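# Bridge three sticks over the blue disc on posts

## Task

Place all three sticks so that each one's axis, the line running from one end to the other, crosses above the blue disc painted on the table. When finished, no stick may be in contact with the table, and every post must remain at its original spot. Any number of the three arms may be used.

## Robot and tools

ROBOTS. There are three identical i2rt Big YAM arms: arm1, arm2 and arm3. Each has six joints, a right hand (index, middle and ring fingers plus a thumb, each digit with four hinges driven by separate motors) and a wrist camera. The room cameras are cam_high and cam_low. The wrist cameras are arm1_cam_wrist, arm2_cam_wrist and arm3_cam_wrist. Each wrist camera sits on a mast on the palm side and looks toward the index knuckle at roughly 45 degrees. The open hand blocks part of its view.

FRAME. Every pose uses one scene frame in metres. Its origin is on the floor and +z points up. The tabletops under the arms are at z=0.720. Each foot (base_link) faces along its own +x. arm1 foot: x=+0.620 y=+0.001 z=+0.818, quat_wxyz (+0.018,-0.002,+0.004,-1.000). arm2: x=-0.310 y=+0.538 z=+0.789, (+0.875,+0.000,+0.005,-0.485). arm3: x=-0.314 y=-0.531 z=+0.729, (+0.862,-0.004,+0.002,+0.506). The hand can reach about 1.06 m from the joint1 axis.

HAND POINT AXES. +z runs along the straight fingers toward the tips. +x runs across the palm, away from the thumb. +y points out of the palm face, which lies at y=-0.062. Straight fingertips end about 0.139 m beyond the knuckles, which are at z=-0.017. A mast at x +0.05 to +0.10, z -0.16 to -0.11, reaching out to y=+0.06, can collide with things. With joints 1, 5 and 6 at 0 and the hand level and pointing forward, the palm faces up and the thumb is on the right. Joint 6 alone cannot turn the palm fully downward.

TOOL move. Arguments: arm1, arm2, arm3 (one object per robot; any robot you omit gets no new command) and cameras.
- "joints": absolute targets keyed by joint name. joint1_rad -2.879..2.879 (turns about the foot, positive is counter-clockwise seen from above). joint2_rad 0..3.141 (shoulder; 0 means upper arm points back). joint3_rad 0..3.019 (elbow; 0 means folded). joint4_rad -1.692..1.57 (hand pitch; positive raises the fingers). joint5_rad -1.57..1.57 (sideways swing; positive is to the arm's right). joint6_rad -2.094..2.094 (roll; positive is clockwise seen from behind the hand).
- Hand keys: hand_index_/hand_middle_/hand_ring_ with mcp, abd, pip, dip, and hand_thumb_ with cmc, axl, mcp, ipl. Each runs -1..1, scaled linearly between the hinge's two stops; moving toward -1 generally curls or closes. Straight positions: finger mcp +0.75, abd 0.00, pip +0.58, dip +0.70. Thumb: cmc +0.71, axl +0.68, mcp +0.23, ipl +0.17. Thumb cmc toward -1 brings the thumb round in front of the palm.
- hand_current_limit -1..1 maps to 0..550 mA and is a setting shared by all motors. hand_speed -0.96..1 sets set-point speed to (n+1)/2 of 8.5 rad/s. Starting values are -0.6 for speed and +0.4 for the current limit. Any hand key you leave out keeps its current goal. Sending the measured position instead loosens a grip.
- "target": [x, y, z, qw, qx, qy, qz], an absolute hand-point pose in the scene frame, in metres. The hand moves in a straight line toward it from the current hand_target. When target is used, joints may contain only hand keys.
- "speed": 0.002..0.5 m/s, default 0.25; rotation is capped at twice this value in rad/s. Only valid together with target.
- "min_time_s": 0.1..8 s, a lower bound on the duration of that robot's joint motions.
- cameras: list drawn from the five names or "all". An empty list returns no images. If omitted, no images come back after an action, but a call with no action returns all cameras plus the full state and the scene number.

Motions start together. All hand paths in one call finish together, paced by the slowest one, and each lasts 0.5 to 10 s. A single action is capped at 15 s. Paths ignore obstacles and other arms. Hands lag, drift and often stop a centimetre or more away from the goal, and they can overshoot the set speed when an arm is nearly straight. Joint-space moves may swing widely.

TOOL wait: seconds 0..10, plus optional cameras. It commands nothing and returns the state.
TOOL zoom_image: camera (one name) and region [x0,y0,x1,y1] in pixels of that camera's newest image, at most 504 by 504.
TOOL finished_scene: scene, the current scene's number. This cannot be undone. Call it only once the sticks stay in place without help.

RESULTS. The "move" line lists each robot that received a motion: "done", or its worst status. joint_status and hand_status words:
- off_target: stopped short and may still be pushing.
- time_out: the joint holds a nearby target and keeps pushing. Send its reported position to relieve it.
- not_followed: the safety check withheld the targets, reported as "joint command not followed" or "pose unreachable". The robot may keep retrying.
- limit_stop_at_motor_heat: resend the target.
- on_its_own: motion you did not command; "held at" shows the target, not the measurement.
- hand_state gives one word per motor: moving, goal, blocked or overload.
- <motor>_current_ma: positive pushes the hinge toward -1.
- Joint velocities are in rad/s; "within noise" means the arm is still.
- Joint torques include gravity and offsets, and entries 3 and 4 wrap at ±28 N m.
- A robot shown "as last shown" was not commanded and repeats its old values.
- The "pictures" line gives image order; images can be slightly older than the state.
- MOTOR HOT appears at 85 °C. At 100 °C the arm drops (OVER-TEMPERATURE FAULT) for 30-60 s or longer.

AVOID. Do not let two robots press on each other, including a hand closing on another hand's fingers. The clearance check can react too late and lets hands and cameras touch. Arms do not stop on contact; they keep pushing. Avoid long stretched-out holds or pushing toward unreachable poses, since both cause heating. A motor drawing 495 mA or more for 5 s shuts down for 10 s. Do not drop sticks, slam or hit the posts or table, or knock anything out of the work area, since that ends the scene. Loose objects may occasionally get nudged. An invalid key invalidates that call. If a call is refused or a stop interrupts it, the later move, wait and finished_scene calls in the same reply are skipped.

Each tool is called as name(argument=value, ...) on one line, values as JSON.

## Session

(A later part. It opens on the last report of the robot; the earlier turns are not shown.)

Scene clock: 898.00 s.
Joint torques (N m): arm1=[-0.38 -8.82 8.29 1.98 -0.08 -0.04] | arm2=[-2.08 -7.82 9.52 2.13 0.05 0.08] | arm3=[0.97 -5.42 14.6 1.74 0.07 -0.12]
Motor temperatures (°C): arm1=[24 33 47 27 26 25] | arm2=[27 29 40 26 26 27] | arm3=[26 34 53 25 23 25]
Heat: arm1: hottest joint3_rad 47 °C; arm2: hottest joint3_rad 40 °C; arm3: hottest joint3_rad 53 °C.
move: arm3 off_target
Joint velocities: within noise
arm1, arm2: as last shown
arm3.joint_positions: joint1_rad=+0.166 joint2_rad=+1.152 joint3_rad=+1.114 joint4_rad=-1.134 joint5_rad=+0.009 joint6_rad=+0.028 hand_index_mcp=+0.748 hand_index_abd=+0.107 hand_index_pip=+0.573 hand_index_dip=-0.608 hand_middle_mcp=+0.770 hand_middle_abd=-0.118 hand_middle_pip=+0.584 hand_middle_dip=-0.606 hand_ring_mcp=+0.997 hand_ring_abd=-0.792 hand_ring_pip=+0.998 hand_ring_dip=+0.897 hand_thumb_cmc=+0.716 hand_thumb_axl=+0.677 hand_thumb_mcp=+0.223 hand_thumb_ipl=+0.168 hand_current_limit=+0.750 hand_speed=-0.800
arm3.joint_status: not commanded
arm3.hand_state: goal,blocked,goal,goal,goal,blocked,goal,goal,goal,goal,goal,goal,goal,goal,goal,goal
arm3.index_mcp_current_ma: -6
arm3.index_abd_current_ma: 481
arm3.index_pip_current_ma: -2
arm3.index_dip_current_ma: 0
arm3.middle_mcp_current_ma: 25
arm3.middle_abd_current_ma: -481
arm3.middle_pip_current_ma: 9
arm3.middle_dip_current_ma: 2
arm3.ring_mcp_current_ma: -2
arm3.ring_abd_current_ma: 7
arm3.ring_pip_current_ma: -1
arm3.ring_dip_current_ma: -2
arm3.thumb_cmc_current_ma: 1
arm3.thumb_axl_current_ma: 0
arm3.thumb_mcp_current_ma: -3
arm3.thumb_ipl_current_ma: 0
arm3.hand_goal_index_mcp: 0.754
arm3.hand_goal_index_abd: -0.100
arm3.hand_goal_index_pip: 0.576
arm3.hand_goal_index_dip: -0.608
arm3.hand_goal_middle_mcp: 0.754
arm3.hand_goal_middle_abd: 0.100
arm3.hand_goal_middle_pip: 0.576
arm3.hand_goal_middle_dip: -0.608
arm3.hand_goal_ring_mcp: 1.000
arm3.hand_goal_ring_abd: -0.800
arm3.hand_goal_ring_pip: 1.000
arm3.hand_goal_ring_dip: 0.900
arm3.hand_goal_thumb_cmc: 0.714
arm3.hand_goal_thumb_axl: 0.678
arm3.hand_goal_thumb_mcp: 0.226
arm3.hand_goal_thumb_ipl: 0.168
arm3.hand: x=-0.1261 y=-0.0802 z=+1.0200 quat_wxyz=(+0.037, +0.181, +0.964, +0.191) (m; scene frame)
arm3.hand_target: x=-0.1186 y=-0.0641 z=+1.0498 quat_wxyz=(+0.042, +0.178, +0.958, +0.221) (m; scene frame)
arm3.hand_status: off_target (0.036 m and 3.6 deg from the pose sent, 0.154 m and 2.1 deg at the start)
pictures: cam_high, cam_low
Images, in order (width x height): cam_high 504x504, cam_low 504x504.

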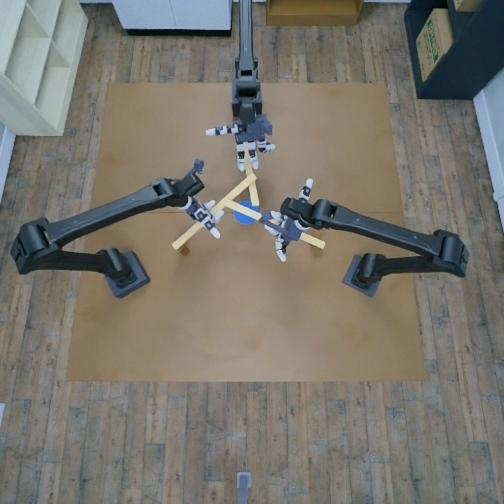

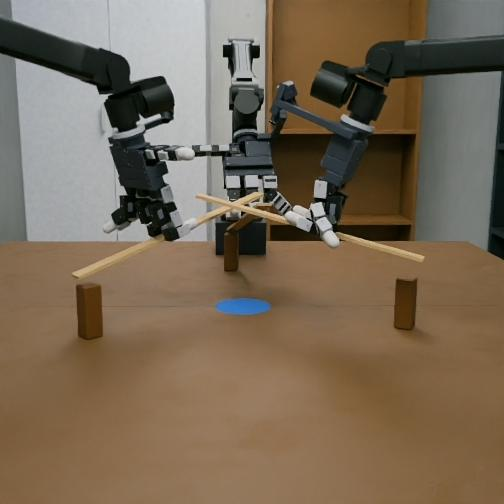

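move(arm1={"target": [0.1275, -0.010, 1.012, -0.1797, -0.7436, 0.6251, 0.1511], "speed": 0.1}, arm3={"target": [-0.125, -0.076, 1.008, 0.0387, 0.1746, 0.9607, 0.2129], "speed": 0.08}, cameras=["cam_high", "cam_low"])

zoom_image(camera="cam_low", region=[180, 130, 400, 350])

Scene clock: 931.07 s.
Joint torques (N m): arm1=[-0.26 -8.7 9.95 0.59 -0.07 -0.05] | arm2=[-2.02 -7.88 9.51 2.11 0.06 0.07] | arm3=[0.67 -6.65 9.68 1.58 0 -0.11]
Motor temperatures (°C): arm1=[24 33 47 27 26 25] | arm2=[27 29 40 26 26 27] | arm3=[26 34 62 25 23 25]
Heat: arm1: hottest joint3_rad 47 °C; arm2: hottest joint3_rad 40 °C; arm3: hottest joint3_rad 62 °C.
move: arm1 done; arm3 done
Joint velocities: within noise
arm1.joint_positions: joint1_rad=-0.013 joint2_rad=+1.205 joint3_rad=+0.831 joint4_rad=-0.739 joint5_rad=-0.078 joint6_rad=-0.123 hand_index_mcp=+0.767 hand_index_abd=+0.114 hand_index_pip=+0.584 hand_index_dip=-0.606 hand_middle_mcp=+0.751 hand_middle_abd=-0.117 hand_middle_pip=+0.575 hand_middle_dip=-0.606 hand_ring_mcp=+0.997 hand_ring_abd=-0.792 hand_ring_pip=+0.998 hand_ring_dip=+0.898 hand_thumb_cmc=+0.716 hand_thumb_axl=+0.677 hand_thumb_mcp=+0.223 hand_thumb_ipl=+0.168 hand_current_limit=+0.750 hand_speed=-0.800
arm1.joint_status: not commanded
arm1.hand_state: goal,blocked,goal,goal,goal,blocked,goal,goal,goal,goal,goal,goal,goal,goal,goal,goal
arm1.index_mcp_current_ma: 34
arm1.index_abd_current_ma: 481
arm1.index_pip_current_ma: 17
arm1.index_dip_current_ma: 4
arm1.middle_mcp_current_ma: -6
arm1.middle_abd_current_ma: -481
arm1.middle_pip_current_ma: -1
arm1.middle_dip_current_ma: 3
arm1.ring_mcp_current_ma: -5
arm1.ring_abd_current_ma: 13
arm1.ring_pip_current_ma: -3
arm1.ring_dip_current_ma: -4
arm1.thumb_cmc_current_ma: 2
arm1.thumb_axl_current_ma: -1
arm1.thumb_mcp_current_ma: -6
arm1.thumb_ipl_current_ma: 0
arm1.hand_goal_index_mcp: 0.754
arm1.hand_goal_index_abd: -0.100
arm1.hand_goal_index_pip: 0.576
arm1.hand_goal_index_dip: -0.608
arm1.hand_goal_middle_mcp: 0.754
arm1.hand_goal_middle_abd: 0.100
arm1.hand_goal_middle_pip: 0.576
arm1.hand_goal_middle_dip: -0.608
arm1.hand_goal_ring_mcp: 1.000
arm1.hand_goal_ring_abd: -0.800
arm1.hand_goal_ring_pip: 1.000
arm1.hand_goal_ring_dip: 0.900
arm1.hand_goal_thumb_cmc: 0.714
arm1.hand_goal_thumb_axl: 0.678
arm1.hand_goal_thumb_mcp: 0.226
arm1.hand_goal_thumb_ipl: 0.168
arm1.hand: x=+0.1279 y=-0.0128 z=+1.0041 quat_wxyz=(+0.178, +0.743, -0.628, -0.147) (m; scene frame)
arm1.hand_target: x=+0.1275 y=-0.0100 z=+1.0119 quat_wxyz=(+0.180, +0.744, -0.626, -0.151) (m; scene frame)
arm1.hand_status: done (0.008 m and 0.6 deg from the pose sent, 0.014 m and 1.3 deg at the start)
arm2: as last shown
arm3.joint_positions: joint1_rad=+0.166 joint2_rad=+1.152 joint3_rad=+1.061 joint4_rad=-1.057 joint5_rad=+0.004 joint6_rad=+0.025 hand_index_mcp=+0.748 hand_index_abd=+0.107 hand_index_pip=+0.573 hand_index_dip=-0.608 hand_middle_mcp=+0.770 hand_middle_abd=-0.118 hand_middle_pip=+0.584 hand_middle_dip=-0.606 hand_ring_mcp=+0.997 hand_ring_abd=-0.792 hand_ring_pip=+0.998 hand_ring_dip=+0.897 hand_thumb_cmc=+0.716 hand_thumb_axl=+0.677 hand_thumb_mcp=+0.223 hand_thumb_ipl=+0.168 hand_current_limit=+0.750 hand_speed=-0.800
arm3.joint_status: not commanded
arm3.hand_state: goal,blocked,goal,goal,goal,blocked,goal,goal,goal,goal,goal,goal,goal,goal,goal,goal
arm3.index_mcp_current_ma: -6
arm3.index_abd_current_ma: 481
arm3.index_pip_current_ma: -2
arm3.index_dip_current_ma: 0
arm3.middle_mcp_current_ma: 25
arm3.middle_abd_current_ma: -481
arm3.middle_pip_current_ma: 9
arm3.middle_dip_current_ma: 2
arm3.ring_mcp_current_ma: -2
arm3.ring_abd_current_ma: 7
arm3.ring_pip_current_ma: -1
arm3.ring_dip_current_ma: -2
arm3.thumb_cmc_current_ma: 1
arm3.thumb_axl_current_ma: 0
arm3.thumb_mcp_current_ma: -3
arm3.thumb_ipl_current_ma: 0
arm3.hand_goal_index_mcp: 0.754
arm3.hand_goal_index_abd: -0.100
arm3.hand_goal_index_pip: 0.576
arm3.hand_goal_index_dip: -0.608
arm3.hand_goal_middle_mcp: 0.754
arm3.hand_goal_middle_abd: 0.100
arm3.hand_goal_middle_pip: 0.576
arm3.hand_goal_middle_dip: -0.608
arm3.hand_goal_ring_mcp: 1.000
arm3.hand_goal_ring_abd: -0.800
arm3.hand_goal_ring_pip: 1.000
arm3.hand_goal_ring_dip: 0.900
arm3.hand_goal_thumb_cmc: 0.714
arm3.hand_goal_thumb_axl: 0.678
arm3.hand_goal_thumb_mcp: 0.226
arm3.hand_goal_thumb_ipl: 0.168
arm3.hand: x=-0.1259 y=-0.0767 z=+1.0042 quat_wxyz=(+0.036, +0.179, +0.962, +0.203) (m; scene frame)
arm3.hand_target: x=-0.1250 y=-0.0759 z=+1.0080 quat_wxyz=(+0.038, +0.175, +0.961, +0.213) (m; scene frame)
arm3.hand_status: done (0.004 m and 1.3 deg from the pose sent, 0.013 m and 2.7 deg at the start)
pictures: cam_high, cam_low
Images, in order (width x height): cam_high 504x504, cam_low 504x504.

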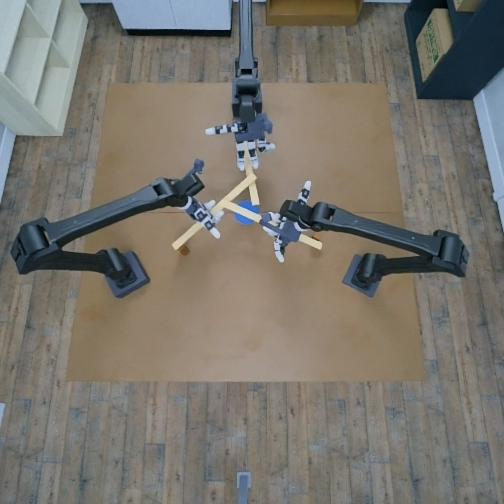

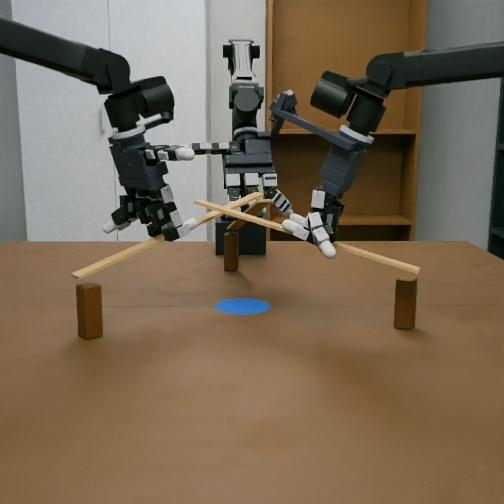

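Scaled by 2.291 from the camera's 504x504 image, which has a finer 720x720 frame.

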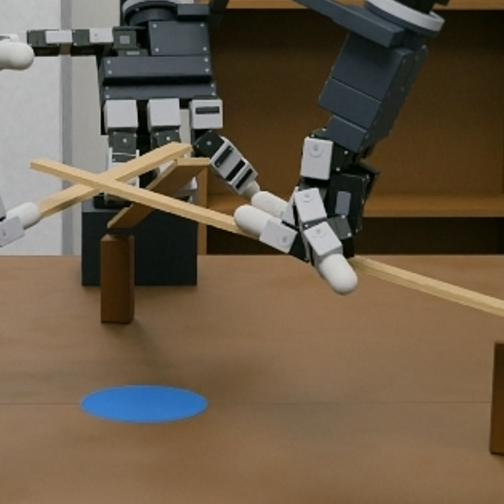

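move(arm3={"target": [-0.069, -0.096, 1.004, 0.0387, 0.1746, 0.9607, 0.2129], "speed": 0.06}, cameras=["cam_high", "cam_low"])

zoom_image(camera="cam_low", region=[180, 130, 400, 350])

zoom_image(camera="cam_high", region=[180, 130, 340, 290])

Scene clock: 951.00 s.
Joint torques (N m): arm1=[-0.26 -8.82 9.92 0.57 -0.07 -0.05] | arm2=[-2.26 -7.88 9.51 2.1 0.06 0.07] | arm3=[0.79 -5.42 9.92 1.92 -0.08 -0.13]
Motor temperatures (°C): arm1=[24 32 48 27 26 25] | arm2=[27 29 40 26 26 27] | arm3=[26 34 57 25 23 25]
Heat: arm1: hottest joint3_rad 48 °C; arm2: hottest joint3_rad 40 °C; arm3: hottest joint3_rad 57 °C.
move: arm3 done
Joint velocities: within noise
arm1, arm2: as last shown
arm3.joint_positions: joint1_rad=+0.002 joint2_rad=+1.152 joint3_rad=+1.061 joint4_rad=-1.048 joint5_rad=-0.060 joint6_rad=-0.131 hand_index_mcp=+0.748 hand_index_abd=+0.107 hand_index_pip=+0.573 hand_index_dip=-0.608 hand_middle_mcp=+0.770 hand_middle_abd=-0.118 hand_middle_pip=+0.584 hand_middle_dip=-0.606 hand_ring_mcp=+0.997 hand_ring_abd=-0.792 hand_ring_pip=+0.998 hand_ring_dip=+0.897 hand_thumb_cmc=+0.716 hand_thumb_axl=+0.677 hand_thumb_mcp=+0.223 hand_thumb_ipl=+0.168 hand_current_limit=+0.750 hand_speed=-0.800
arm3.joint_status: not commanded
arm3.hand_state: goal,blocked,goal,goal,goal,blocked,goal,goal,goal,goal,goal,goal,goal,goal,goal,goal
arm3.index_mcp_current_ma: -6
arm3.index_abd_current_ma: 481
arm3.index_pip_current_ma: -2
arm3.index_dip_current_ma: 0
arm3.middle_mcp_current_ma: 25
arm3.middle_abd_current_ma: -481
arm3.middle_pip_current_ma: 9
arm3.middle_dip_current_ma: 2
arm3.ring_mcp_current_ma: -2
arm3.ring_abd_current_ma: 7
arm3.ring_pip_current_ma: -1
arm3.ring_dip_current_ma: -2
arm3.thumb_cmc_current_ma: 1
arm3.thumb_axl_current_ma: 0
arm3.thumb_mcp_current_ma: -3
arm3.thumb_ipl_current_ma: 0
arm3.hand_goal_index_mcp: 0.754
arm3.hand_goal_index_abd: -0.100
arm3.hand_goal_index_pip: 0.576
arm3.hand_goal_index_dip: -0.608
arm3.hand_goal_middle_mcp: 0.754
arm3.hand_goal_middle_abd: 0.100
arm3.hand_goal_middle_pip: 0.576
arm3.hand_goal_middle_dip: -0.608
arm3.hand_goal_ring_mcp: 1.000
arm3.hand_goal_ring_abd: -0.800
arm3.hand_goal_ring_pip: 1.000
arm3.hand_goal_ring_dip: 0.900
arm3.hand_goal_thumb_cmc: 0.714
arm3.hand_goal_thumb_axl: 0.678
arm3.hand_goal_thumb_mcp: 0.226
arm3.hand_goal_thumb_ipl: 0.168
arm3.hand: x=-0.0740 y=-0.0977 z=+1.0069 quat_wxyz=(+0.041, +0.176, +0.961, +0.209) (m; scene frame)
arm3.hand_target: x=-0.0677 y=-0.0967 z=+1.0042 quat_wxyz=(+0.043, +0.176, +0.960, +0.212) (m; scene frame)
arm3.hand_status: done (0.006 m and 0.5 deg from the pose sent, 0.060 m and 1.3 deg at the start)
pictures: cam_high, cam_low
Images, in order (width x height): cam_high 504x504, cam_low 504x504.

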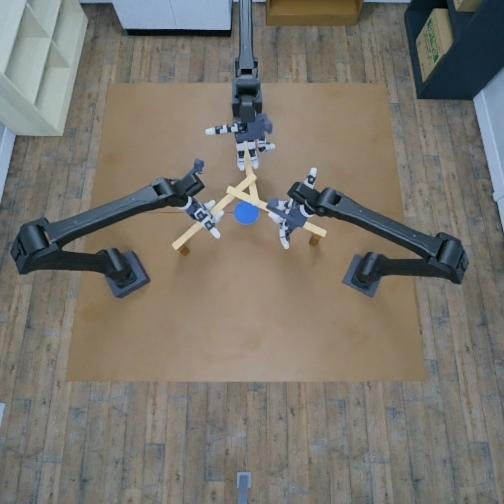

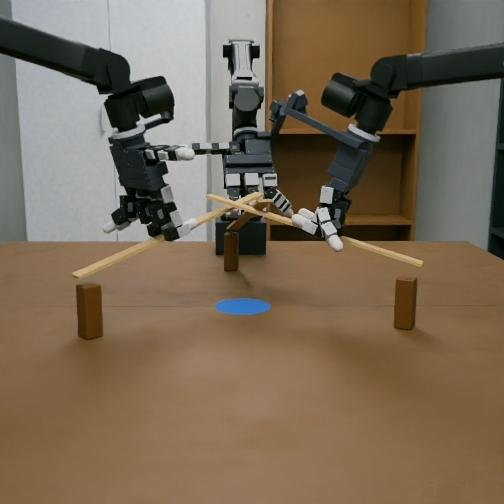

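Scaled by 2.291 from the camera's 504x504 image, which has a finer 720x720 frame.

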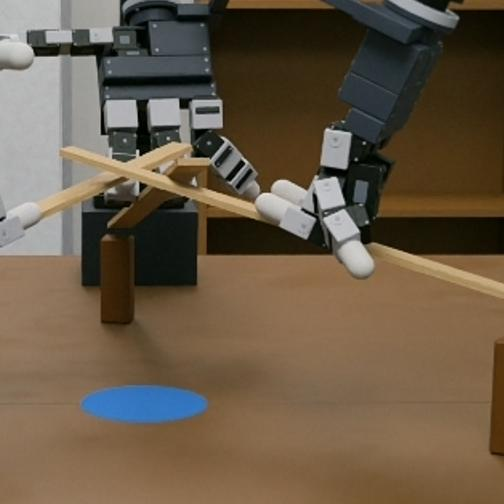

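Scaled by 3.150 from the camera's 504x504 image, which has a finer 720x720 frame.

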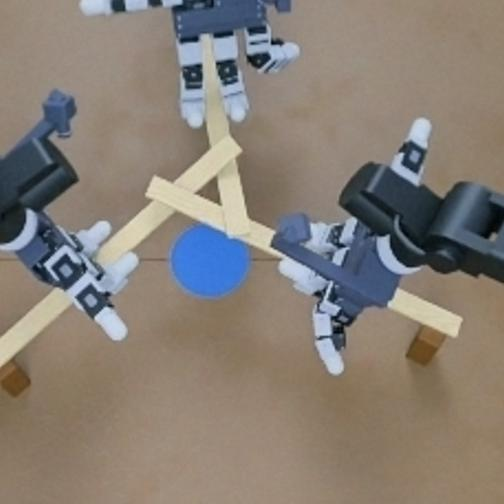

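move(arm1={"target": [0.1177, -0.0115, 0.990, -0.1617, -0.7482, 0.6289, 0.1360], "speed": 0.05}, arm2={"target": [-0.0495, 0.094, 0.988, 0.1400, 0.9370, 0.3162, 0.0472], "speed": 0.05}, arm3={"target": [-0.067, -0.084, 0.986, 0.0346, 0.1755, 0.9654, 0.1902], "speed": 0.05}, cameras=["cam_high", "cam_low"])

zoom_image(camera="cam_low", region=[180, 130, 400, 350])

zoom_image(camera="cam_high", region=[180, 130, 340, 290])

Scene clock: 1014.40 s.
Joint torques (N m): arm1=[0.44 -7.88 11.04 0.51 0.1 -0.03] | arm2=[-1.61 -8.53 11.11 1.32 0.19 0.11] | arm3=[1.79 -5.66 11.29 1.32 0.1 -0.06]
Motor temperatures (°C): arm1=[24 32 50 27 26 25] | arm2=[27 29 40 26 26 27] | arm3=[26 34 53 26 23 25]
Heat: arm1: hottest joint3_rad 50 °C; arm2: hottest joint3_rad 40 °C; arm3: hottest joint3_rad 53 °C.
move: arm1 off_target; arm2 off_target; arm3 done
Joint velocities: within noise
arm1.joint_positions: joint1_rad=-0.013 joint2_rad=+1.254 joint3_rad=+0.831 joint4_rad=-0.739 joint5_rad=-0.073 joint6_rad=-0.123 hand_index_mcp=+0.767 hand_index_abd=+0.113 hand_index_pip=+0.584 hand_index_dip=-0.606 hand_middle_mcp=+0.752 hand_middle_abd=-0.117 hand_middle_pip=+0.575 hand_middle_dip=-0.606 hand_ring_mcp=+0.997 hand_ring_abd=-0.792 hand_ring_pip=+0.998 hand_ring_dip=+0.898 hand_thumb_cmc=+0.716 hand_thumb_axl=+0.677 hand_thumb_mcp=+0.223 hand_thumb_ipl=+0.168 hand_current_limit=+0.750 hand_speed=-0.800
arm1.joint_status: not commanded
arm1.hand_state: goal,blocked,goal,goal,goal,blocked,goal,goal,goal,goal,goal,goal,goal,goal,goal,goal
arm1.index_mcp_current_ma: 34
arm1.index_abd_current_ma: 481
arm1.index_pip_current_ma: 17
arm1.index_dip_current_ma: 4
arm1.middle_mcp_current_ma: -4
arm1.middle_abd_current_ma: -481
arm1.middle_pip_current_ma: -1
arm1.middle_dip_current_ma: 3
arm1.ring_mcp_current_ma: -5
arm1.ring_abd_current_ma: 13
arm1.ring_pip_current_ma: -3
arm1.ring_dip_current_ma: -4
arm1.thumb_cmc_current_ma: 2
arm1.thumb_axl_current_ma: -1
arm1.thumb_mcp_current_ma: -6
arm1.thumb_ipl_current_ma: 0
arm1.hand_goal_index_mcp: 0.754
arm1.hand_goal_index_abd: -0.100
arm1.hand_goal_index_pip: 0.576
arm1.hand_goal_index_dip: -0.608
arm1.hand_goal_middle_mcp: 0.754
arm1.hand_goal_middle_abd: 0.100
arm1.hand_goal_middle_pip: 0.576
arm1.hand_goal_middle_dip: -0.608
arm1.hand_goal_ring_mcp: 1.000
arm1.hand_goal_ring_abd: -0.800
arm1.hand_goal_ring_pip: 1.000
arm1.hand_goal_ring_dip: 0.900
arm1.hand_goal_thumb_cmc: 0.714
arm1.hand_goal_thumb_axl: 0.678
arm1.hand_goal_thumb_mcp: 0.226
arm1.hand_goal_thumb_ipl: 0.168
arm1.hand: x=+0.1257 y=-0.0118 z=+0.9814 quat_wxyz=(+0.161, +0.746, -0.633, -0.131) (m; scene frame)
arm1.hand_target: x=+0.1180 y=-0.0117 z=+0.9902 quat_wxyz=(+0.162, +0.748, -0.629, -0.136) (m; scene frame)
arm1.hand_status: off_target (0.012 m and 0.8 deg from the pose sent, 0.017 m and 2.3 deg at the start)
arm2.joint_positions: joint1_rad=-0.012 joint2_rad=+1.298 joint3_rad=+1.016 joint4_rad=-1.008 joint5_rad=-0.040 joint6_rad=-0.097 hand_index_mcp=+0.755 hand_index_abd=+0.096 hand_index_pip=+0.577 hand_index_dip=-0.607 hand_middle_mcp=+0.760 hand_middle_abd=-0.137 hand_middle_pip=+0.581 hand_middle_dip=-0.606 hand_ring_mcp=+0.998 hand_ring_abd=-0.791 hand_ring_pip=+0.998 hand_ring_dip=+0.898 hand_thumb_cmc=+0.717 hand_thumb_axl=+0.677 hand_thumb_mcp=+0.223 hand_thumb_ipl=+0.168 hand_current_limit=+0.750 hand_speed=-0.800
arm2.joint_status: not commanded
arm2.hand_state: goal,blocked,goal,goal,goal,blocked,goal,goal,goal,goal,goal,goal,goal,goal,goal,goal
arm2.index_mcp_current_ma: 2
arm2.index_abd_current_ma: 481
arm2.index_pip_current_ma: 1
arm2.index_dip_current_ma: 2
arm2.middle_mcp_current_ma: 13
arm2.middle_abd_current_ma: -481
arm2.middle_pip_current_ma: 10
arm2.middle_dip_current_ma: 3
arm2.ring_mcp_current_ma: -4
arm2.ring_abd_current_ma: 16
arm2.ring_pip_current_ma: -3
arm2.ring_dip_current_ma: -4
arm2.thumb_cmc_current_ma: 5
arm2.thumb_axl_current_ma: -1
arm2.thumb_mcp_current_ma: -6
arm2.thumb_ipl_current_ma: 0
arm2.hand_goal_index_mcp: 0.754
arm2.hand_goal_index_abd: -0.100
arm2.hand_goal_index_pip: 0.576
arm2.hand_goal_index_dip: -0.608
arm2.hand_goal_middle_mcp: 0.754
arm2.hand_goal_middle_abd: 0.100
arm2.hand_goal_middle_pip: 0.576
arm2.hand_goal_middle_dip: -0.608
arm2.hand_goal_ring_mcp: 1.000
arm2.hand_goal_ring_abd: -0.800
arm2.hand_goal_ring_pip: 1.000
arm2.hand_goal_ring_dip: 0.900
arm2.hand_goal_thumb_cmc: 0.714
arm2.hand_goal_thumb_axl: 0.678
arm2.hand_goal_thumb_mcp: 0.226
arm2.hand_goal_thumb_ipl: 0.168
arm2.hand: x=-0.0534 y=+0.1023 z=+0.9780 quat_wxyz=(+0.129, +0.939, +0.316, +0.047) (m; scene frame)
arm2.hand_target: x=-0.0495 y=+0.0944 z=+0.9882 quat_wxyz=(+0.140, +0.937, +0.316, +0.048) (m; scene frame)
arm2.hand_status: off_target (0.014 m and 1.3 deg from the pose sent, 0.021 m and 1.9 deg at the start)
arm3.joint_positions: joint1_rad=+0.002 joint2_rad=+1.207 joint3_rad=+1.061 joint4_rad=-1.048 joint5_rad=-0.062 joint6_rad=-0.131 hand_index_mcp=+0.748 hand_index_abd=+0.107 hand_index_pip=+0.573 hand_index_dip=-0.608 hand_middle_mcp=+0.770 hand_middle_abd=-0.118 hand_middle_pip=+0.584 hand_middle_dip=-0.606 hand_ring_mcp=+0.997 hand_ring_abd=-0.792 hand_ring_pip=+0.998 hand_ring_dip=+0.897 hand_thumb_cmc=+0.716 hand_thumb_axl=+0.677 hand_thumb_mcp=+0.223 hand_thumb_ipl=+0.168 hand_current_limit=+0.750 hand_speed=-0.800
arm3.joint_status: not commanded
arm3.hand_state: goal,blocked,goal,goal,goal,blocked,goal,goal,goal,goal,goal,goal,goal,goal,goal,goal
arm3.index_mcp_current_ma: -6
arm3.index_abd_current_ma: 481
arm3.index_pip_current_ma: -2
arm3.index_dip_current_ma: 0
arm3.middle_mcp_current_ma: 25
arm3.middle_abd_current_ma: -481
arm3.middle_pip_current_ma: 9
arm3.middle_dip_current_ma: 2
arm3.ring_mcp_current_ma: -2
arm3.ring_abd_current_ma: 7
arm3.ring_pip_current_ma: -1
arm3.ring_dip_current_ma: -2
arm3.thumb_cmc_current_ma: 1
arm3.thumb_axl_current_ma: 0
arm3.thumb_mcp_current_ma: -3
arm3.thumb_ipl_current_ma: 0
arm3.hand_goal_index_mcp: 0.754
arm3.hand_goal_index_abd: -0.100
arm3.hand_goal_index_pip: 0.576
arm3.hand_goal_index_dip: -0.608
arm3.hand_goal_middle_mcp: 0.754
arm3.hand_goal_middle_abd: 0.100
arm3.hand_goal_middle_pip: 0.576
arm3.hand_goal_middle_dip: -0.608
arm3.hand_goal_ring_mcp: 1.000
arm3.hand_goal_ring_abd: -0.800
arm3.hand_goal_ring_pip: 1.000
arm3.hand_goal_ring_dip: 0.900
arm3.hand_goal_thumb_cmc: 0.714
arm3.hand_goal_thumb_axl: 0.678
arm3.hand_goal_thumb_mcp: 0.226
arm3.hand_goal_thumb_ipl: 0.168
arm3.hand: x=-0.0705 y=-0.0911 z=+0.9805 quat_wxyz=(+0.031, +0.177, +0.966, +0.183) (m; scene frame)
arm3.hand_target: x=-0.0671 y=-0.0842 z=+0.9861 quat_wxyz=(+0.034, +0.176, +0.965, +0.190) (m; scene frame)
arm3.hand_status: done (0.010 m and 0.9 deg from the pose sent, 0.026 m and 2.3 deg at the start)
pictures: cam_high, cam_low
Images, in order (width x height): cam_high 504x504, cam_low 504x504.

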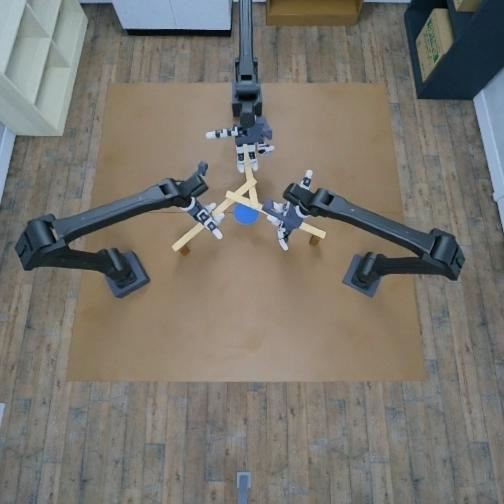

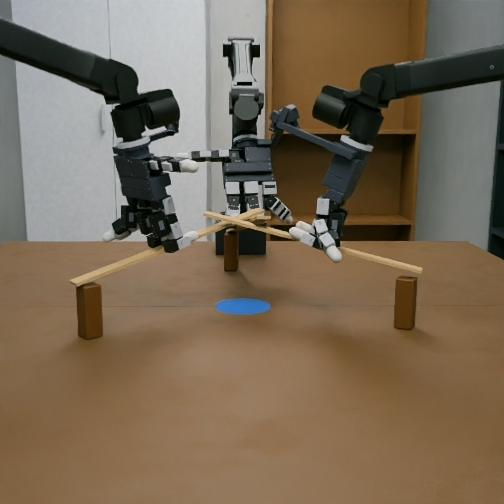

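Scaled by 2.291 from the camera's 504x504 image, which has a finer 720x720 frame.

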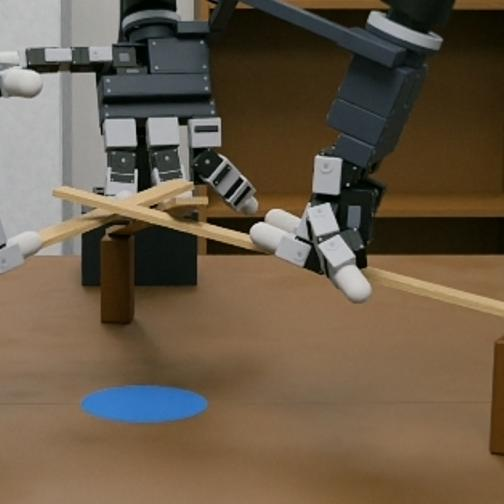

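Scaled by 3.150 from the camera's 504x504 image, which has a finer 720x720 frame.

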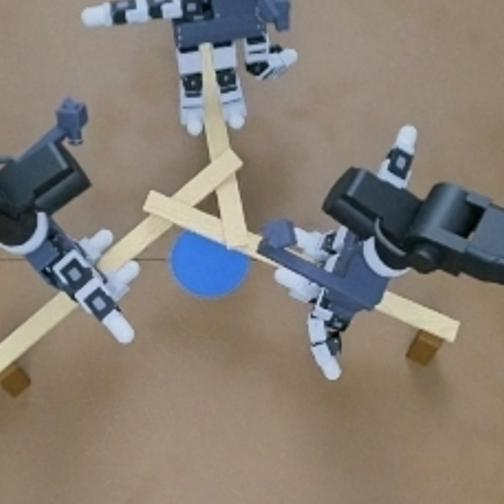

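move(arm1={"target": [0.100, -0.0135, 0.980, -0.1395, -0.7527, 0.6327, 0.1173], "speed": 0.05}, arm2={"target": [-0.0415, 0.0873, 0.977, 0.1147, 0.9405, 0.3173, 0.0387], "speed": 0.05}, arm3={"target": [-0.067, -0.071, 0.971, 0.0311, 0.1761, 0.9690, 0.1709], "speed": 0.05}, cameras=["cam_high", "cam_low"])

zoom_image(camera="cam_low", region=[180, 130, 400, 350])

zoom_image(camera="cam_high", region=[180, 130, 340, 290])

Scene clock: 1036.93 s.
Joint torques (N m): arm1=[0.97 -8.23 13.27 0.53 0.12 0.02] | arm2=[-0.73 -8.64 13.9 0.62 0.2 0.2] | arm3=[2.49 -6.01 13.01 0.84 0.15 0.11]
Motor temperatures (°C): arm1=[24 32 51 27 26 25] | arm2=[27 29 41 26 26 27] | arm3=[26 34 53 25 23 25]
Heat: arm1: hottest joint3_rad 51 °C; arm2: hottest joint3_rad 41 °C; arm3: hottest joint3_rad 53 °C.
move: arm1 off_target; arm2 off_target; arm3 off_target
Joint velocities: within noise
arm1.joint_positions: joint1_rad=-0.013 joint2_rad=+1.324 joint3_rad=+0.864 joint4_rad=-0.788 joint5_rad=-0.063 joint6_rad=-0.123 hand_index_mcp=+0.768 hand_index_abd=+0.112 hand_index_pip=+0.584 hand_index_dip=-0.606 hand_middle_mcp=+0.752 hand_middle_abd=-0.117 hand_middle_pip=+0.575 hand_middle_dip=-0.606 hand_ring_mcp=+0.997 hand_ring_abd=-0.792 hand_ring_pip=+0.998 hand_ring_dip=+0.898 hand_thumb_cmc=+0.716 hand_thumb_axl=+0.677 hand_thumb_mcp=+0.223 hand_thumb_ipl=+0.168 hand_current_limit=+0.750 hand_speed=-0.800
arm1.joint_status: not commanded
arm1.hand_state: goal,blocked,goal,goal,goal,blocked,goal,goal,goal,goal,goal,goal,goal,goal,goal,goal
arm1.index_mcp_current_ma: 35
arm1.index_abd_current_ma: 481
arm1.index_pip_current_ma: 17
arm1.index_dip_current_ma: 4
arm1.middle_mcp_current_ma: -3
arm1.middle_abd_current_ma: -481
arm1.middle_pip_current_ma: -1
arm1.middle_dip_current_ma: 3
arm1.ring_mcp_current_ma: -5
arm1.ring_abd_current_ma: 13
arm1.ring_pip_current_ma: -3
arm1.ring_dip_current_ma: -4
arm1.thumb_cmc_current_ma: 2
arm1.thumb_axl_current_ma: -1
arm1.thumb_mcp_current_ma: -6
arm1.thumb_ipl_current_ma: 0
arm1.hand_goal_index_mcp: 0.754
arm1.hand_goal_index_abd: -0.100
arm1.hand_goal_index_pip: 0.576
arm1.hand_goal_index_dip: -0.608
arm1.hand_goal_middle_mcp: 0.754
arm1.hand_goal_middle_abd: 0.100
arm1.hand_goal_middle_pip: 0.576
arm1.hand_goal_middle_dip: -0.608
arm1.hand_goal_ring_mcp: 1.000
arm1.hand_goal_ring_abd: -0.800
arm1.hand_goal_ring_pip: 1.000
arm1.hand_goal_ring_dip: 0.900
arm1.hand_goal_thumb_cmc: 0.714
arm1.hand_goal_thumb_axl: 0.678
arm1.hand_goal_thumb_mcp: 0.226
arm1.hand_goal_thumb_ipl: 0.168
arm1.hand: x=+0.1219 y=-0.0098 z=+0.9571 quat_wxyz=(+0.129, +0.750, -0.640, -0.103) (m; scene frame)
arm1.hand_target: x=+0.1016 y=-0.0137 z=+0.9806 quat_wxyz=(+0.140, +0.753, -0.632, -0.118) (m; scene frame)
arm1.hand_status: off_target (0.032 m and 2.2 deg from the pose sent, 0.026 m and 3.0 deg at the start)
arm2.joint_positions: joint1_rad=-0.011 joint2_rad=+1.350 joint3_rad=+1.024 joint4_rad=-1.032 joint5_rad=-0.031 joint6_rad=-0.097 hand_index_mcp=+0.753 hand_index_abd=+0.096 hand_index_pip=+0.576 hand_index_dip=-0.608 hand_middle_mcp=+0.758 hand_middle_abd=-0.137 hand_middle_pip=+0.578 hand_middle_dip=-0.607 hand_ring_mcp=+0.998 hand_ring_abd=-0.791 hand_ring_pip=+0.998 hand_ring_dip=+0.898 hand_thumb_cmc=+0.717 hand_thumb_axl=+0.677 hand_thumb_mcp=+0.223 hand_thumb_ipl=+0.168 hand_current_limit=+0.750 hand_speed=-0.800
arm2.joint_status: not commanded
arm2.hand_state: goal,blocked,goal,goal,goal,blocked,goal,goal,goal,goal,goal,goal,goal,goal,goal,goal
arm2.index_mcp_current_ma: -1
arm2.index_abd_current_ma: 481
arm2.index_pip_current_ma: 0
arm2.index_dip_current_ma: 0
arm2.middle_mcp_current_ma: 8
arm2.middle_abd_current_ma: -481
arm2.middle_pip_current_ma: 4
arm2.middle_dip_current_ma: 1
arm2.ring_mcp_current_ma: -4
arm2.ring_abd_current_ma: 16
arm2.ring_pip_current_ma: -3
arm2.ring_dip_current_ma: -4
arm2.thumb_cmc_current_ma: 5
arm2.thumb_axl_current_ma: -1
arm2.thumb_mcp_current_ma: -6
arm2.thumb_ipl_current_ma: 0
arm2.hand_goal_index_mcp: 0.754
arm2.hand_goal_index_abd: -0.100
arm2.hand_goal_index_pip: 0.576
arm2.hand_goal_index_dip: -0.608
arm2.hand_goal_middle_mcp: 0.754
arm2.hand_goal_middle_abd: 0.100
arm2.hand_goal_middle_pip: 0.576
arm2.hand_goal_middle_dip: -0.608
arm2.hand_goal_ring_mcp: 1.000
arm2.hand_goal_ring_abd: -0.800
arm2.hand_goal_ring_pip: 1.000
arm2.hand_goal_ring_dip: 0.900
arm2.hand_goal_thumb_cmc: 0.714
arm2.hand_goal_thumb_axl: 0.678
arm2.hand_goal_thumb_mcp: 0.226
arm2.hand_goal_thumb_ipl: 0.168
arm2.hand: x=-0.0544 y=+0.1022 z=+0.9534 quat_wxyz=(+0.096, +0.943, +0.317, +0.035) (m; scene frame)
arm2.hand_target: x=-0.0422 y=+0.0885 z=+0.9773 quat_wxyz=(+0.115, +0.941, +0.317, +0.039) (m; scene frame)
arm2.hand_status: off_target (0.031 m and 2.1 deg from the pose sent, 0.019 m and 1.9 deg at the start)
arm3.joint_positions: joint1_rad=+0.007 joint2_rad=+1.259 joint3_rad=+1.061 joint4_rad=-1.048 joint5_rad=-0.062 joint6_rad=-0.130 hand_index_mcp=+0.748 hand_index_abd=+0.107 hand_index_pip=+0.573 hand_index_dip=-0.608 hand_middle_mcp=+0.771 hand_middle_abd=-0.118 hand_middle_pip=+0.584 hand_middle_dip=-0.607 hand_ring_mcp=+0.997 hand_ring_abd=-0.792 hand_ring_pip=+0.998 hand_ring_dip=+0.897 hand_thumb_cmc=+0.716 hand_thumb_axl=+0.677 hand_thumb_mcp=+0.223 hand_thumb_ipl=+0.168 hand_current_limit=+0.750 hand_speed=-0.800
arm3.joint_status: not commanded
arm3.hand_state: goal,blocked,goal,goal,goal,blocked,goal,goal,goal,goal,goal,goal,goal,goal,goal,goal
arm3.index_mcp_current_ma: -7
arm3.index_abd_current_ma: 481
arm3.index_pip_current_ma: -2
arm3.index_dip_current_ma: 0
arm3.middle_mcp_current_ma: 27
arm3.middle_abd_current_ma: -481
arm3.middle_pip_current_ma: 9
arm3.middle_dip_current_ma: 0
arm3.ring_mcp_current_ma: -2
arm3.ring_abd_current_ma: 7
arm3.ring_pip_current_ma: -1
arm3.ring_dip_current_ma: -2
arm3.thumb_cmc_current_ma: 1
arm3.thumb_axl_current_ma: 0
arm3.thumb_mcp_current_ma: -3
arm3.thumb_ipl_current_ma: 0
arm3.hand_goal_index_mcp: 0.754
arm3.hand_goal_index_abd: -0.100
arm3.hand_goal_index_pip: 0.576
arm3.hand_goal_index_dip: -0.608
arm3.hand_goal_middle_mcp: 0.754
arm3.hand_goal_middle_abd: 0.100
arm3.hand_goal_middle_pip: 0.576
arm3.hand_goal_middle_dip: -0.608
arm3.hand_goal_ring_mcp: 1.000
arm3.hand_goal_ring_abd: -0.800
arm3.hand_goal_ring_pip: 1.000
arm3.hand_goal_ring_dip: 0.900
arm3.hand_goal_thumb_cmc: 0.714
arm3.hand_goal_thumb_axl: 0.678
arm3.hand_goal_thumb_mcp: 0.226
arm3.hand_goal_thumb_ipl: 0.168
arm3.hand: x=-0.0698 y=-0.0851 z=+0.9552 quat_wxyz=(+0.022, +0.177, +0.971, +0.159) (m; scene frame)
arm3.hand_target: x=-0.0688 y=-0.0709 z=+0.9710 quat_wxyz=(+0.026, +0.175, +0.969, +0.173) (m; scene frame)
arm3.hand_status: off_target (0.021 m and 1.7 deg from the pose sent, 0.023 m and 1.5 deg at the start)
pictures: cam_high, cam_low
Images, in order (width x height): cam_high 504x504, cam_low 504x504.

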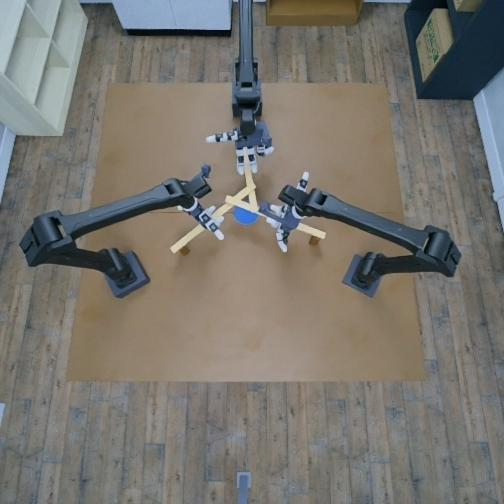

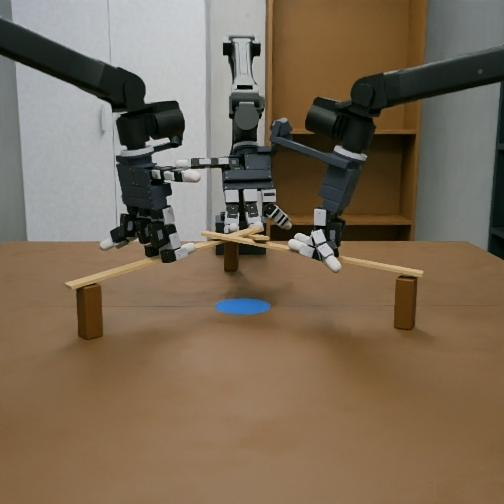

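Scaled by 2.291 from the camera's 504x504 image, which has a finer 720x720 frame.

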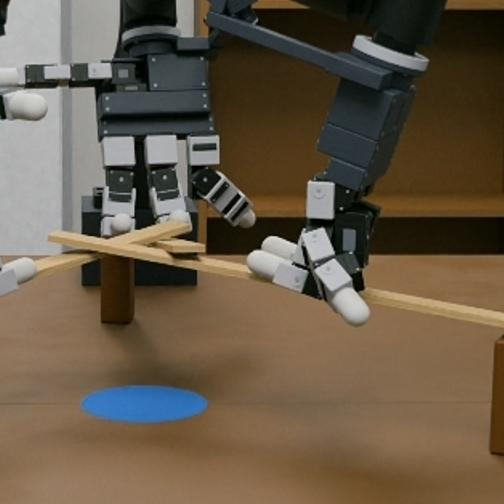

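Scaled by 3.150 from the camera's 504x504 image, which has a finer 720x720 frame.

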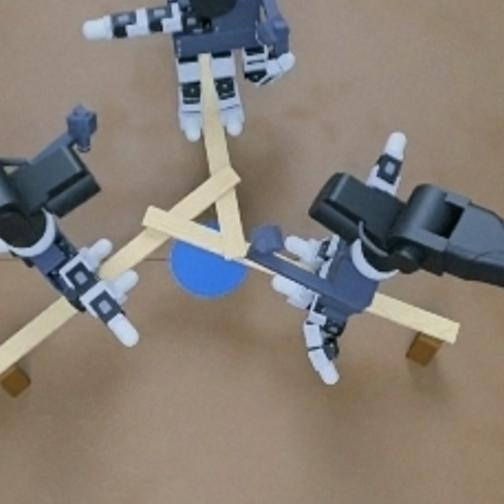

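zoom_image(camera="cam_low", region=[40, 230, 200, 350])

zoom_image(camera="cam_low", region=[340, 230, 460, 350])

zoom_image(camera="cam_low", region=[190, 200, 310, 290])

zoom_image(camera="cam_high", region=[160, 180, 260, 280])

Scaled by 3.150 from the camera's 504x504 image, which has a finer 720x720 frame.

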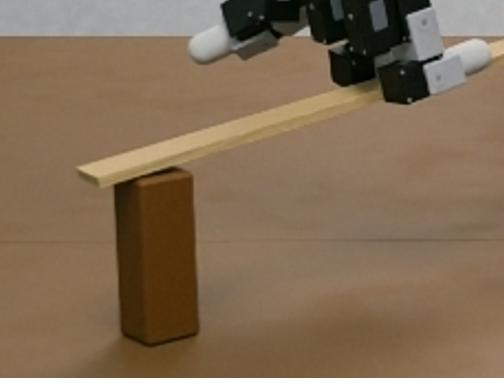

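Scaled by 4.200 from the camera's 504x504 image, which has a finer 720x720 frame.

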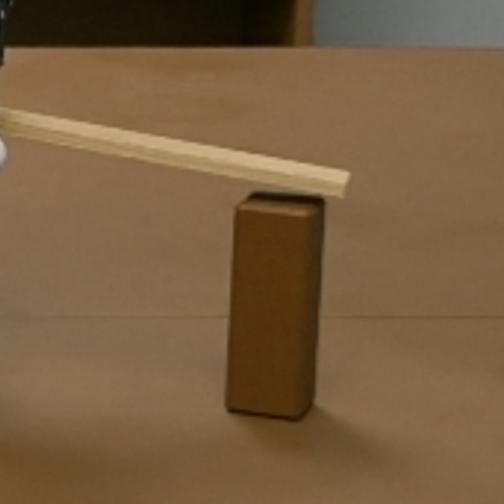

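Scaled by 4.200 from the camera's 504x504 image, which has a finer 720x720 frame.

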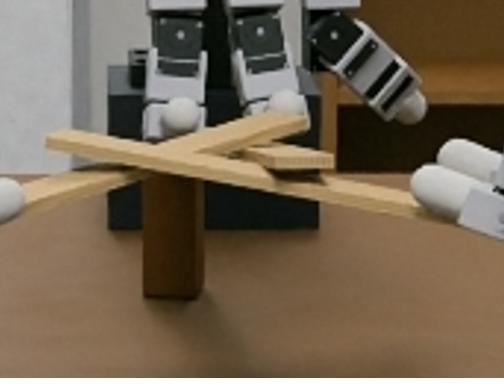

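Scaled by 5.040 from the camera's 504x504 image, which has a finer 720x720 frame.

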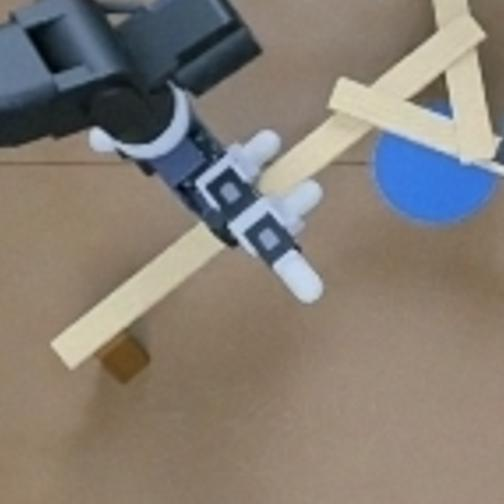

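move(arm1={"target": [0.0966, -0.014, 0.9725, -0.1276, -0.7548, 0.6345, 0.1073], "speed": 0.04}, arm2={"target": [-0.0395, 0.0846, 0.9695, 0.0990, 0.9422, 0.3179, 0.0334], "speed": 0.04}, arm3={"target": [-0.0655, -0.0672, 0.9645, 0.0280, 0.1766, 0.9718, 0.1539], "speed": 0.04}, cameras=["cam_high", "cam_low"])

zoom_image(camera="cam_low", region=[40, 230, 200, 350])

zoom_image(camera="cam_low", region=[340, 230, 460, 350])

zoom_image(camera="cam_low", region=[190, 200, 310, 290])

zoom_image(camera="cam_high", region=[180, 130, 340, 290])

Scene clock: 1117.10 s.
Joint torques (N m): arm1=[1.14 -7.88 13.2 0.31 0.13 0.03] | arm2=[-0.79 -8.7 13.75 0.58 0.2 0.2] | arm3=[2.43 -5.95 13.71 0.31 0.27 0.1]
Motor temperatures (°C): arm1=[24 32 58 27 26 25] | arm2=[27 30 43 26 26 27] | arm3=[26 34 56 25 23 25]
Heat: arm1: hottest joint3_rad 58 °C; arm2: hottest joint3_rad 43 °C; arm3: hottest joint3_rad 56 °C.
move: arm1 off_target; arm2 off_target; arm3 off_target
Joint velocities: within noise
arm1.joint_positions: joint1_rad=-0.013 joint2_rad=+1.348 joint3_rad=+0.887 joint4_rad=-0.815 joint5_rad=-0.064 joint6_rad=-0.123 hand_index_mcp=+0.769 hand_index_abd=+0.112 hand_index_pip=+0.584 hand_index_dip=-0.606 hand_middle_mcp=+0.755 hand_middle_abd=-0.117 hand_middle_pip=+0.575 hand_middle_dip=-0.606 hand_ring_mcp=+0.997 hand_ring_abd=-0.792 hand_ring_pip=+0.998 hand_ring_dip=+0.898 hand_thumb_cmc=+0.716 hand_thumb_axl=+0.677 hand_thumb_mcp=+0.223 hand_thumb_ipl=+0.168 hand_current_limit=+0.750 hand_speed=-0.800
arm1.joint_status: not commanded
arm1.hand_state: goal,blocked,goal,goal,goal,blocked,goal,goal,goal,goal,goal,goal,goal,goal,goal,goal
arm1.index_mcp_current_ma: 39
arm1.index_abd_current_ma: 481
arm1.index_pip_current_ma: 17
arm1.index_dip_current_ma: 4
arm1.middle_mcp_current_ma: 1
arm1.middle_abd_current_ma: -481
arm1.middle_pip_current_ma: -1
arm1.middle_dip_current_ma: 3
arm1.ring_mcp_current_ma: -5
arm1.ring_abd_current_ma: 13
arm1.ring_pip_current_ma: -3
arm1.ring_dip_current_ma: -4
arm1.thumb_cmc_current_ma: 2
arm1.thumb_axl_current_ma: -1
arm1.thumb_mcp_current_ma: -6
arm1.thumb_ipl_current_ma: 0
arm1.hand_goal_index_mcp: 0.754
arm1.hand_goal_index_abd: -0.100
arm1.hand_goal_index_pip: 0.576
arm1.hand_goal_index_dip: -0.608
arm1.hand_goal_middle_mcp: 0.754
arm1.hand_goal_middle_abd: 0.100
arm1.hand_goal_middle_pip: 0.576
arm1.hand_goal_middle_dip: -0.608
arm1.hand_goal_ring_mcp: 1.000
arm1.hand_goal_ring_abd: -0.800
arm1.hand_goal_ring_pip: 1.000
arm1.hand_goal_ring_dip: 0.900
arm1.hand_goal_thumb_cmc: 0.714
arm1.hand_goal_thumb_axl: 0.678
arm1.hand_goal_thumb_mcp: 0.226
arm1.hand_goal_thumb_ipl: 0.168
arm1.hand: x=+0.1188 y=-0.0101 z=+0.9527 quat_wxyz=(+0.120, +0.752, -0.642, -0.092) (m; scene frame)
arm1.hand_target: x=+0.0982 y=-0.0152 z=+0.9728 quat_wxyz=(+0.130, +0.755, -0.634, -0.105) (m; scene frame)
arm1.hand_status: off_target (0.030 m and 2.2 deg from the pose sent, 0.030 m and 1.0 deg at the start)
arm2.joint_positions: joint1_rad=-0.009 joint2_rad=+1.377 joint3_rad=+1.047 joint4_rad=-1.058 joint5_rad=-0.028 joint6_rad=-0.097 hand_index_mcp=+0.753 hand_index_abd=+0.096 hand_index_pip=+0.575 hand_index_dip=-0.609 hand_middle_mcp=+0.757 hand_middle_abd=-0.137 hand_middle_pip=+0.577 hand_middle_dip=-0.609 hand_ring_mcp=+0.998 hand_ring_abd=-0.791 hand_ring_pip=+0.998 hand_ring_dip=+0.898 hand_thumb_cmc=+0.717 hand_thumb_axl=+0.677 hand_thumb_mcp=+0.223 hand_thumb_ipl=+0.168 hand_current_limit=+0.750 hand_speed=-0.800
arm2.joint_status: not commanded
arm2.hand_state: goal,blocked,goal,goal,goal,blocked,goal,goal,goal,goal,goal,goal,goal,goal,goal,goal
arm2.index_mcp_current_ma: -2
arm2.index_abd_current_ma: 481
arm2.index_pip_current_ma: -2
arm2.index_dip_current_ma: -2
arm2.middle_mcp_current_ma: 7
arm2.middle_abd_current_ma: -481
arm2.middle_pip_current_ma: 2
arm2.middle_dip_current_ma: -1
arm2.ring_mcp_current_ma: -4
arm2.ring_abd_current_ma: 16
arm2.ring_pip_current_ma: -3
arm2.ring_dip_current_ma: -4
arm2.thumb_cmc_current_ma: 5
arm2.thumb_axl_current_ma: -1
arm2.thumb_mcp_current_ma: -6
arm2.thumb_ipl_current_ma: 0
arm2.hand_goal_index_mcp: 0.754
arm2.hand_goal_index_abd: -0.100
arm2.hand_goal_index_pip: 0.576
arm2.hand_goal_index_dip: -0.608
arm2.hand_goal_middle_mcp: 0.754
arm2.hand_goal_middle_abd: 0.100
arm2.hand_goal_middle_pip: 0.576
arm2.hand_goal_middle_dip: -0.608
arm2.hand_goal_ring_mcp: 1.000
arm2.hand_goal_ring_abd: -0.800
arm2.hand_goal_ring_pip: 1.000
arm2.hand_goal_ring_dip: 0.900
arm2.hand_goal_thumb_cmc: 0.714
arm2.hand_goal_thumb_axl: 0.678
arm2.hand_goal_thumb_mcp: 0.226
arm2.hand_goal_thumb_ipl: 0.168
arm2.hand: x=-0.0526 y=+0.0996 z=+0.9483 quat_wxyz=(+0.082, +0.944, +0.318, +0.030) (m; scene frame)
arm2.hand_target: x=-0.0400 y=+0.0855 z=+0.9700 quat_wxyz=(+0.100, +0.942, +0.318, +0.034) (m; scene frame)
arm2.hand_status: off_target (0.029 m and 2.0 deg from the pose sent, 0.028 m and 0.4 deg at the start)
arm3.joint_positions: joint1_rad=+0.011 joint2_rad=+1.281 joint3_rad=+1.072 joint4_rad=-1.063 joint5_rad=-0.050 joint6_rad=-0.139 hand_index_mcp=+0.747 hand_index_abd=+0.106 hand_index_pip=+0.573 hand_index_dip=-0.608 hand_middle_mcp=+0.770 hand_middle_abd=-0.118 hand_middle_pip=+0.582 hand_middle_dip=-0.608 hand_ring_mcp=+0.997 hand_ring_abd=-0.792 hand_ring_pip=+0.998 hand_ring_dip=+0.897 hand_thumb_cmc=+0.716 hand_thumb_axl=+0.677 hand_thumb_mcp=+0.223 hand_thumb_ipl=+0.168 hand_current_limit=+0.750 hand_speed=-0.800
arm3.joint_status: not commanded
arm3.hand_state: goal,blocked,goal,goal,goal,blocked,goal,goal,goal,goal,goal,goal,goal,goal,goal,goal
arm3.index_mcp_current_ma: -8
arm3.index_abd_current_ma: 481
arm3.index_pip_current_ma: -3
arm3.index_dip_current_ma: 0
arm3.middle_mcp_current_ma: 26
arm3.middle_abd_current_ma: -481
arm3.middle_pip_current_ma: 6
arm3.middle_dip_current_ma: 0
arm3.ring_mcp_current_ma: -2
arm3.ring_abd_current_ma: 7
arm3.ring_pip_current_ma: -1
arm3.ring_dip_current_ma: -2
arm3.thumb_cmc_current_ma: 1
arm3.thumb_axl_current_ma: 0
arm3.thumb_mcp_current_ma: -3
arm3.thumb_ipl_current_ma: 0
arm3.hand_goal_index_mcp: 0.754
arm3.hand_goal_index_abd: -0.100
arm3.hand_goal_index_pip: 0.576
arm3.hand_goal_index_dip: -0.608
arm3.hand_goal_middle_mcp: 0.754
arm3.hand_goal_middle_abd: 0.100
arm3.hand_goal_middle_pip: 0.576
arm3.hand_goal_middle_dip: -0.608
arm3.hand_goal_ring_mcp: 1.000
arm3.hand_goal_ring_abd: -0.800
arm3.hand_goal_ring_pip: 1.000
arm3.hand_goal_ring_dip: 0.900
arm3.hand_goal_thumb_cmc: 0.714
arm3.hand_goal_thumb_axl: 0.678
arm3.hand_goal_thumb_mcp: 0.226
arm3.hand_goal_thumb_ipl: 0.168
arm3.hand: x=-0.0694 y=-0.0832 z=+0.9476 quat_wxyz=(+0.024, +0.173, +0.974, +0.144) (m; scene frame)
arm3.hand_target: x=-0.0669 y=-0.0674 z=+0.9646 quat_wxyz=(+0.028, +0.172, +0.973, +0.155) (m; scene frame)
arm3.hand_status: off_target (0.024 m and 1.3 deg from the pose sent, 0.021 m and 0.9 deg at the start)
pictures: cam_high, cam_low
Images, in order (width x height): cam_high 504x504, cam_low 504x504.

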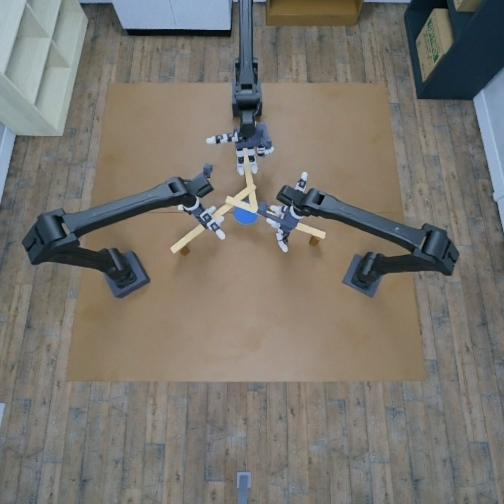

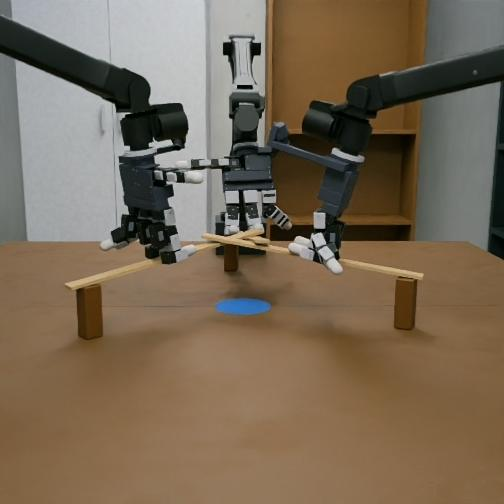

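Scaled by 3.150 from the camera's 504x504 image, which has a finer 720x720 frame.

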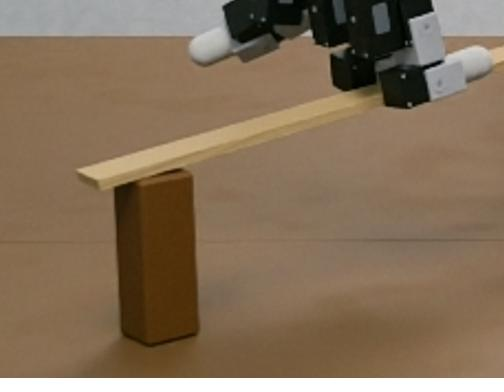

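Scaled by 4.200 from the camera's 504x504 image, which has a finer 720x720 frame.

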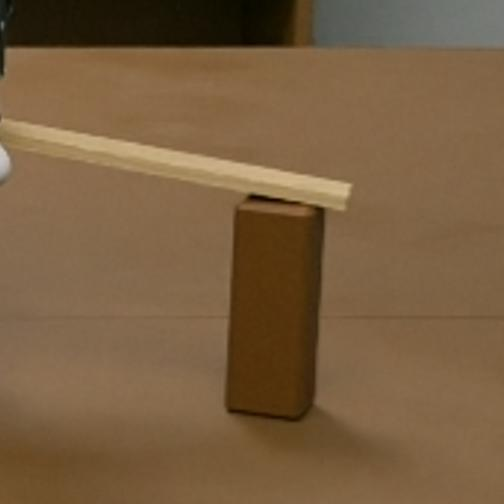

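Scaled by 4.200 from the camera's 504x504 image, which has a finer 720x720 frame.

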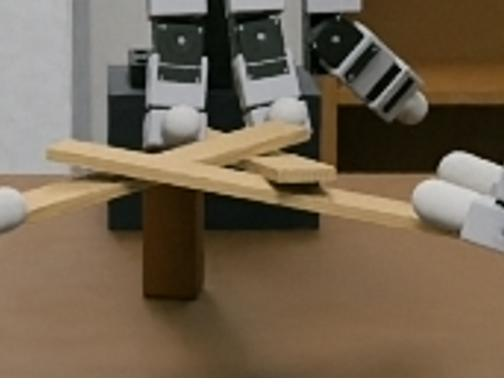

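Scaled by 3.150 from the camera's 504x504 image, which has a finer 720x720 frame.

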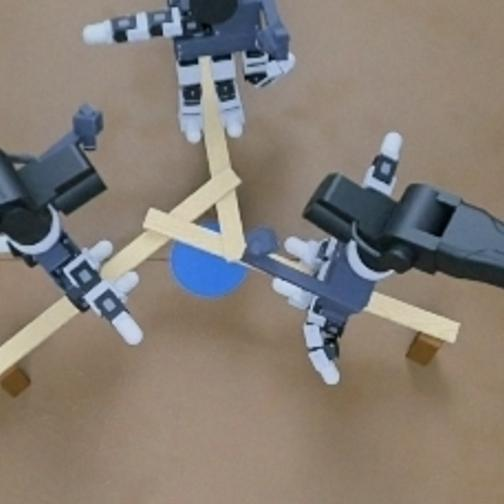

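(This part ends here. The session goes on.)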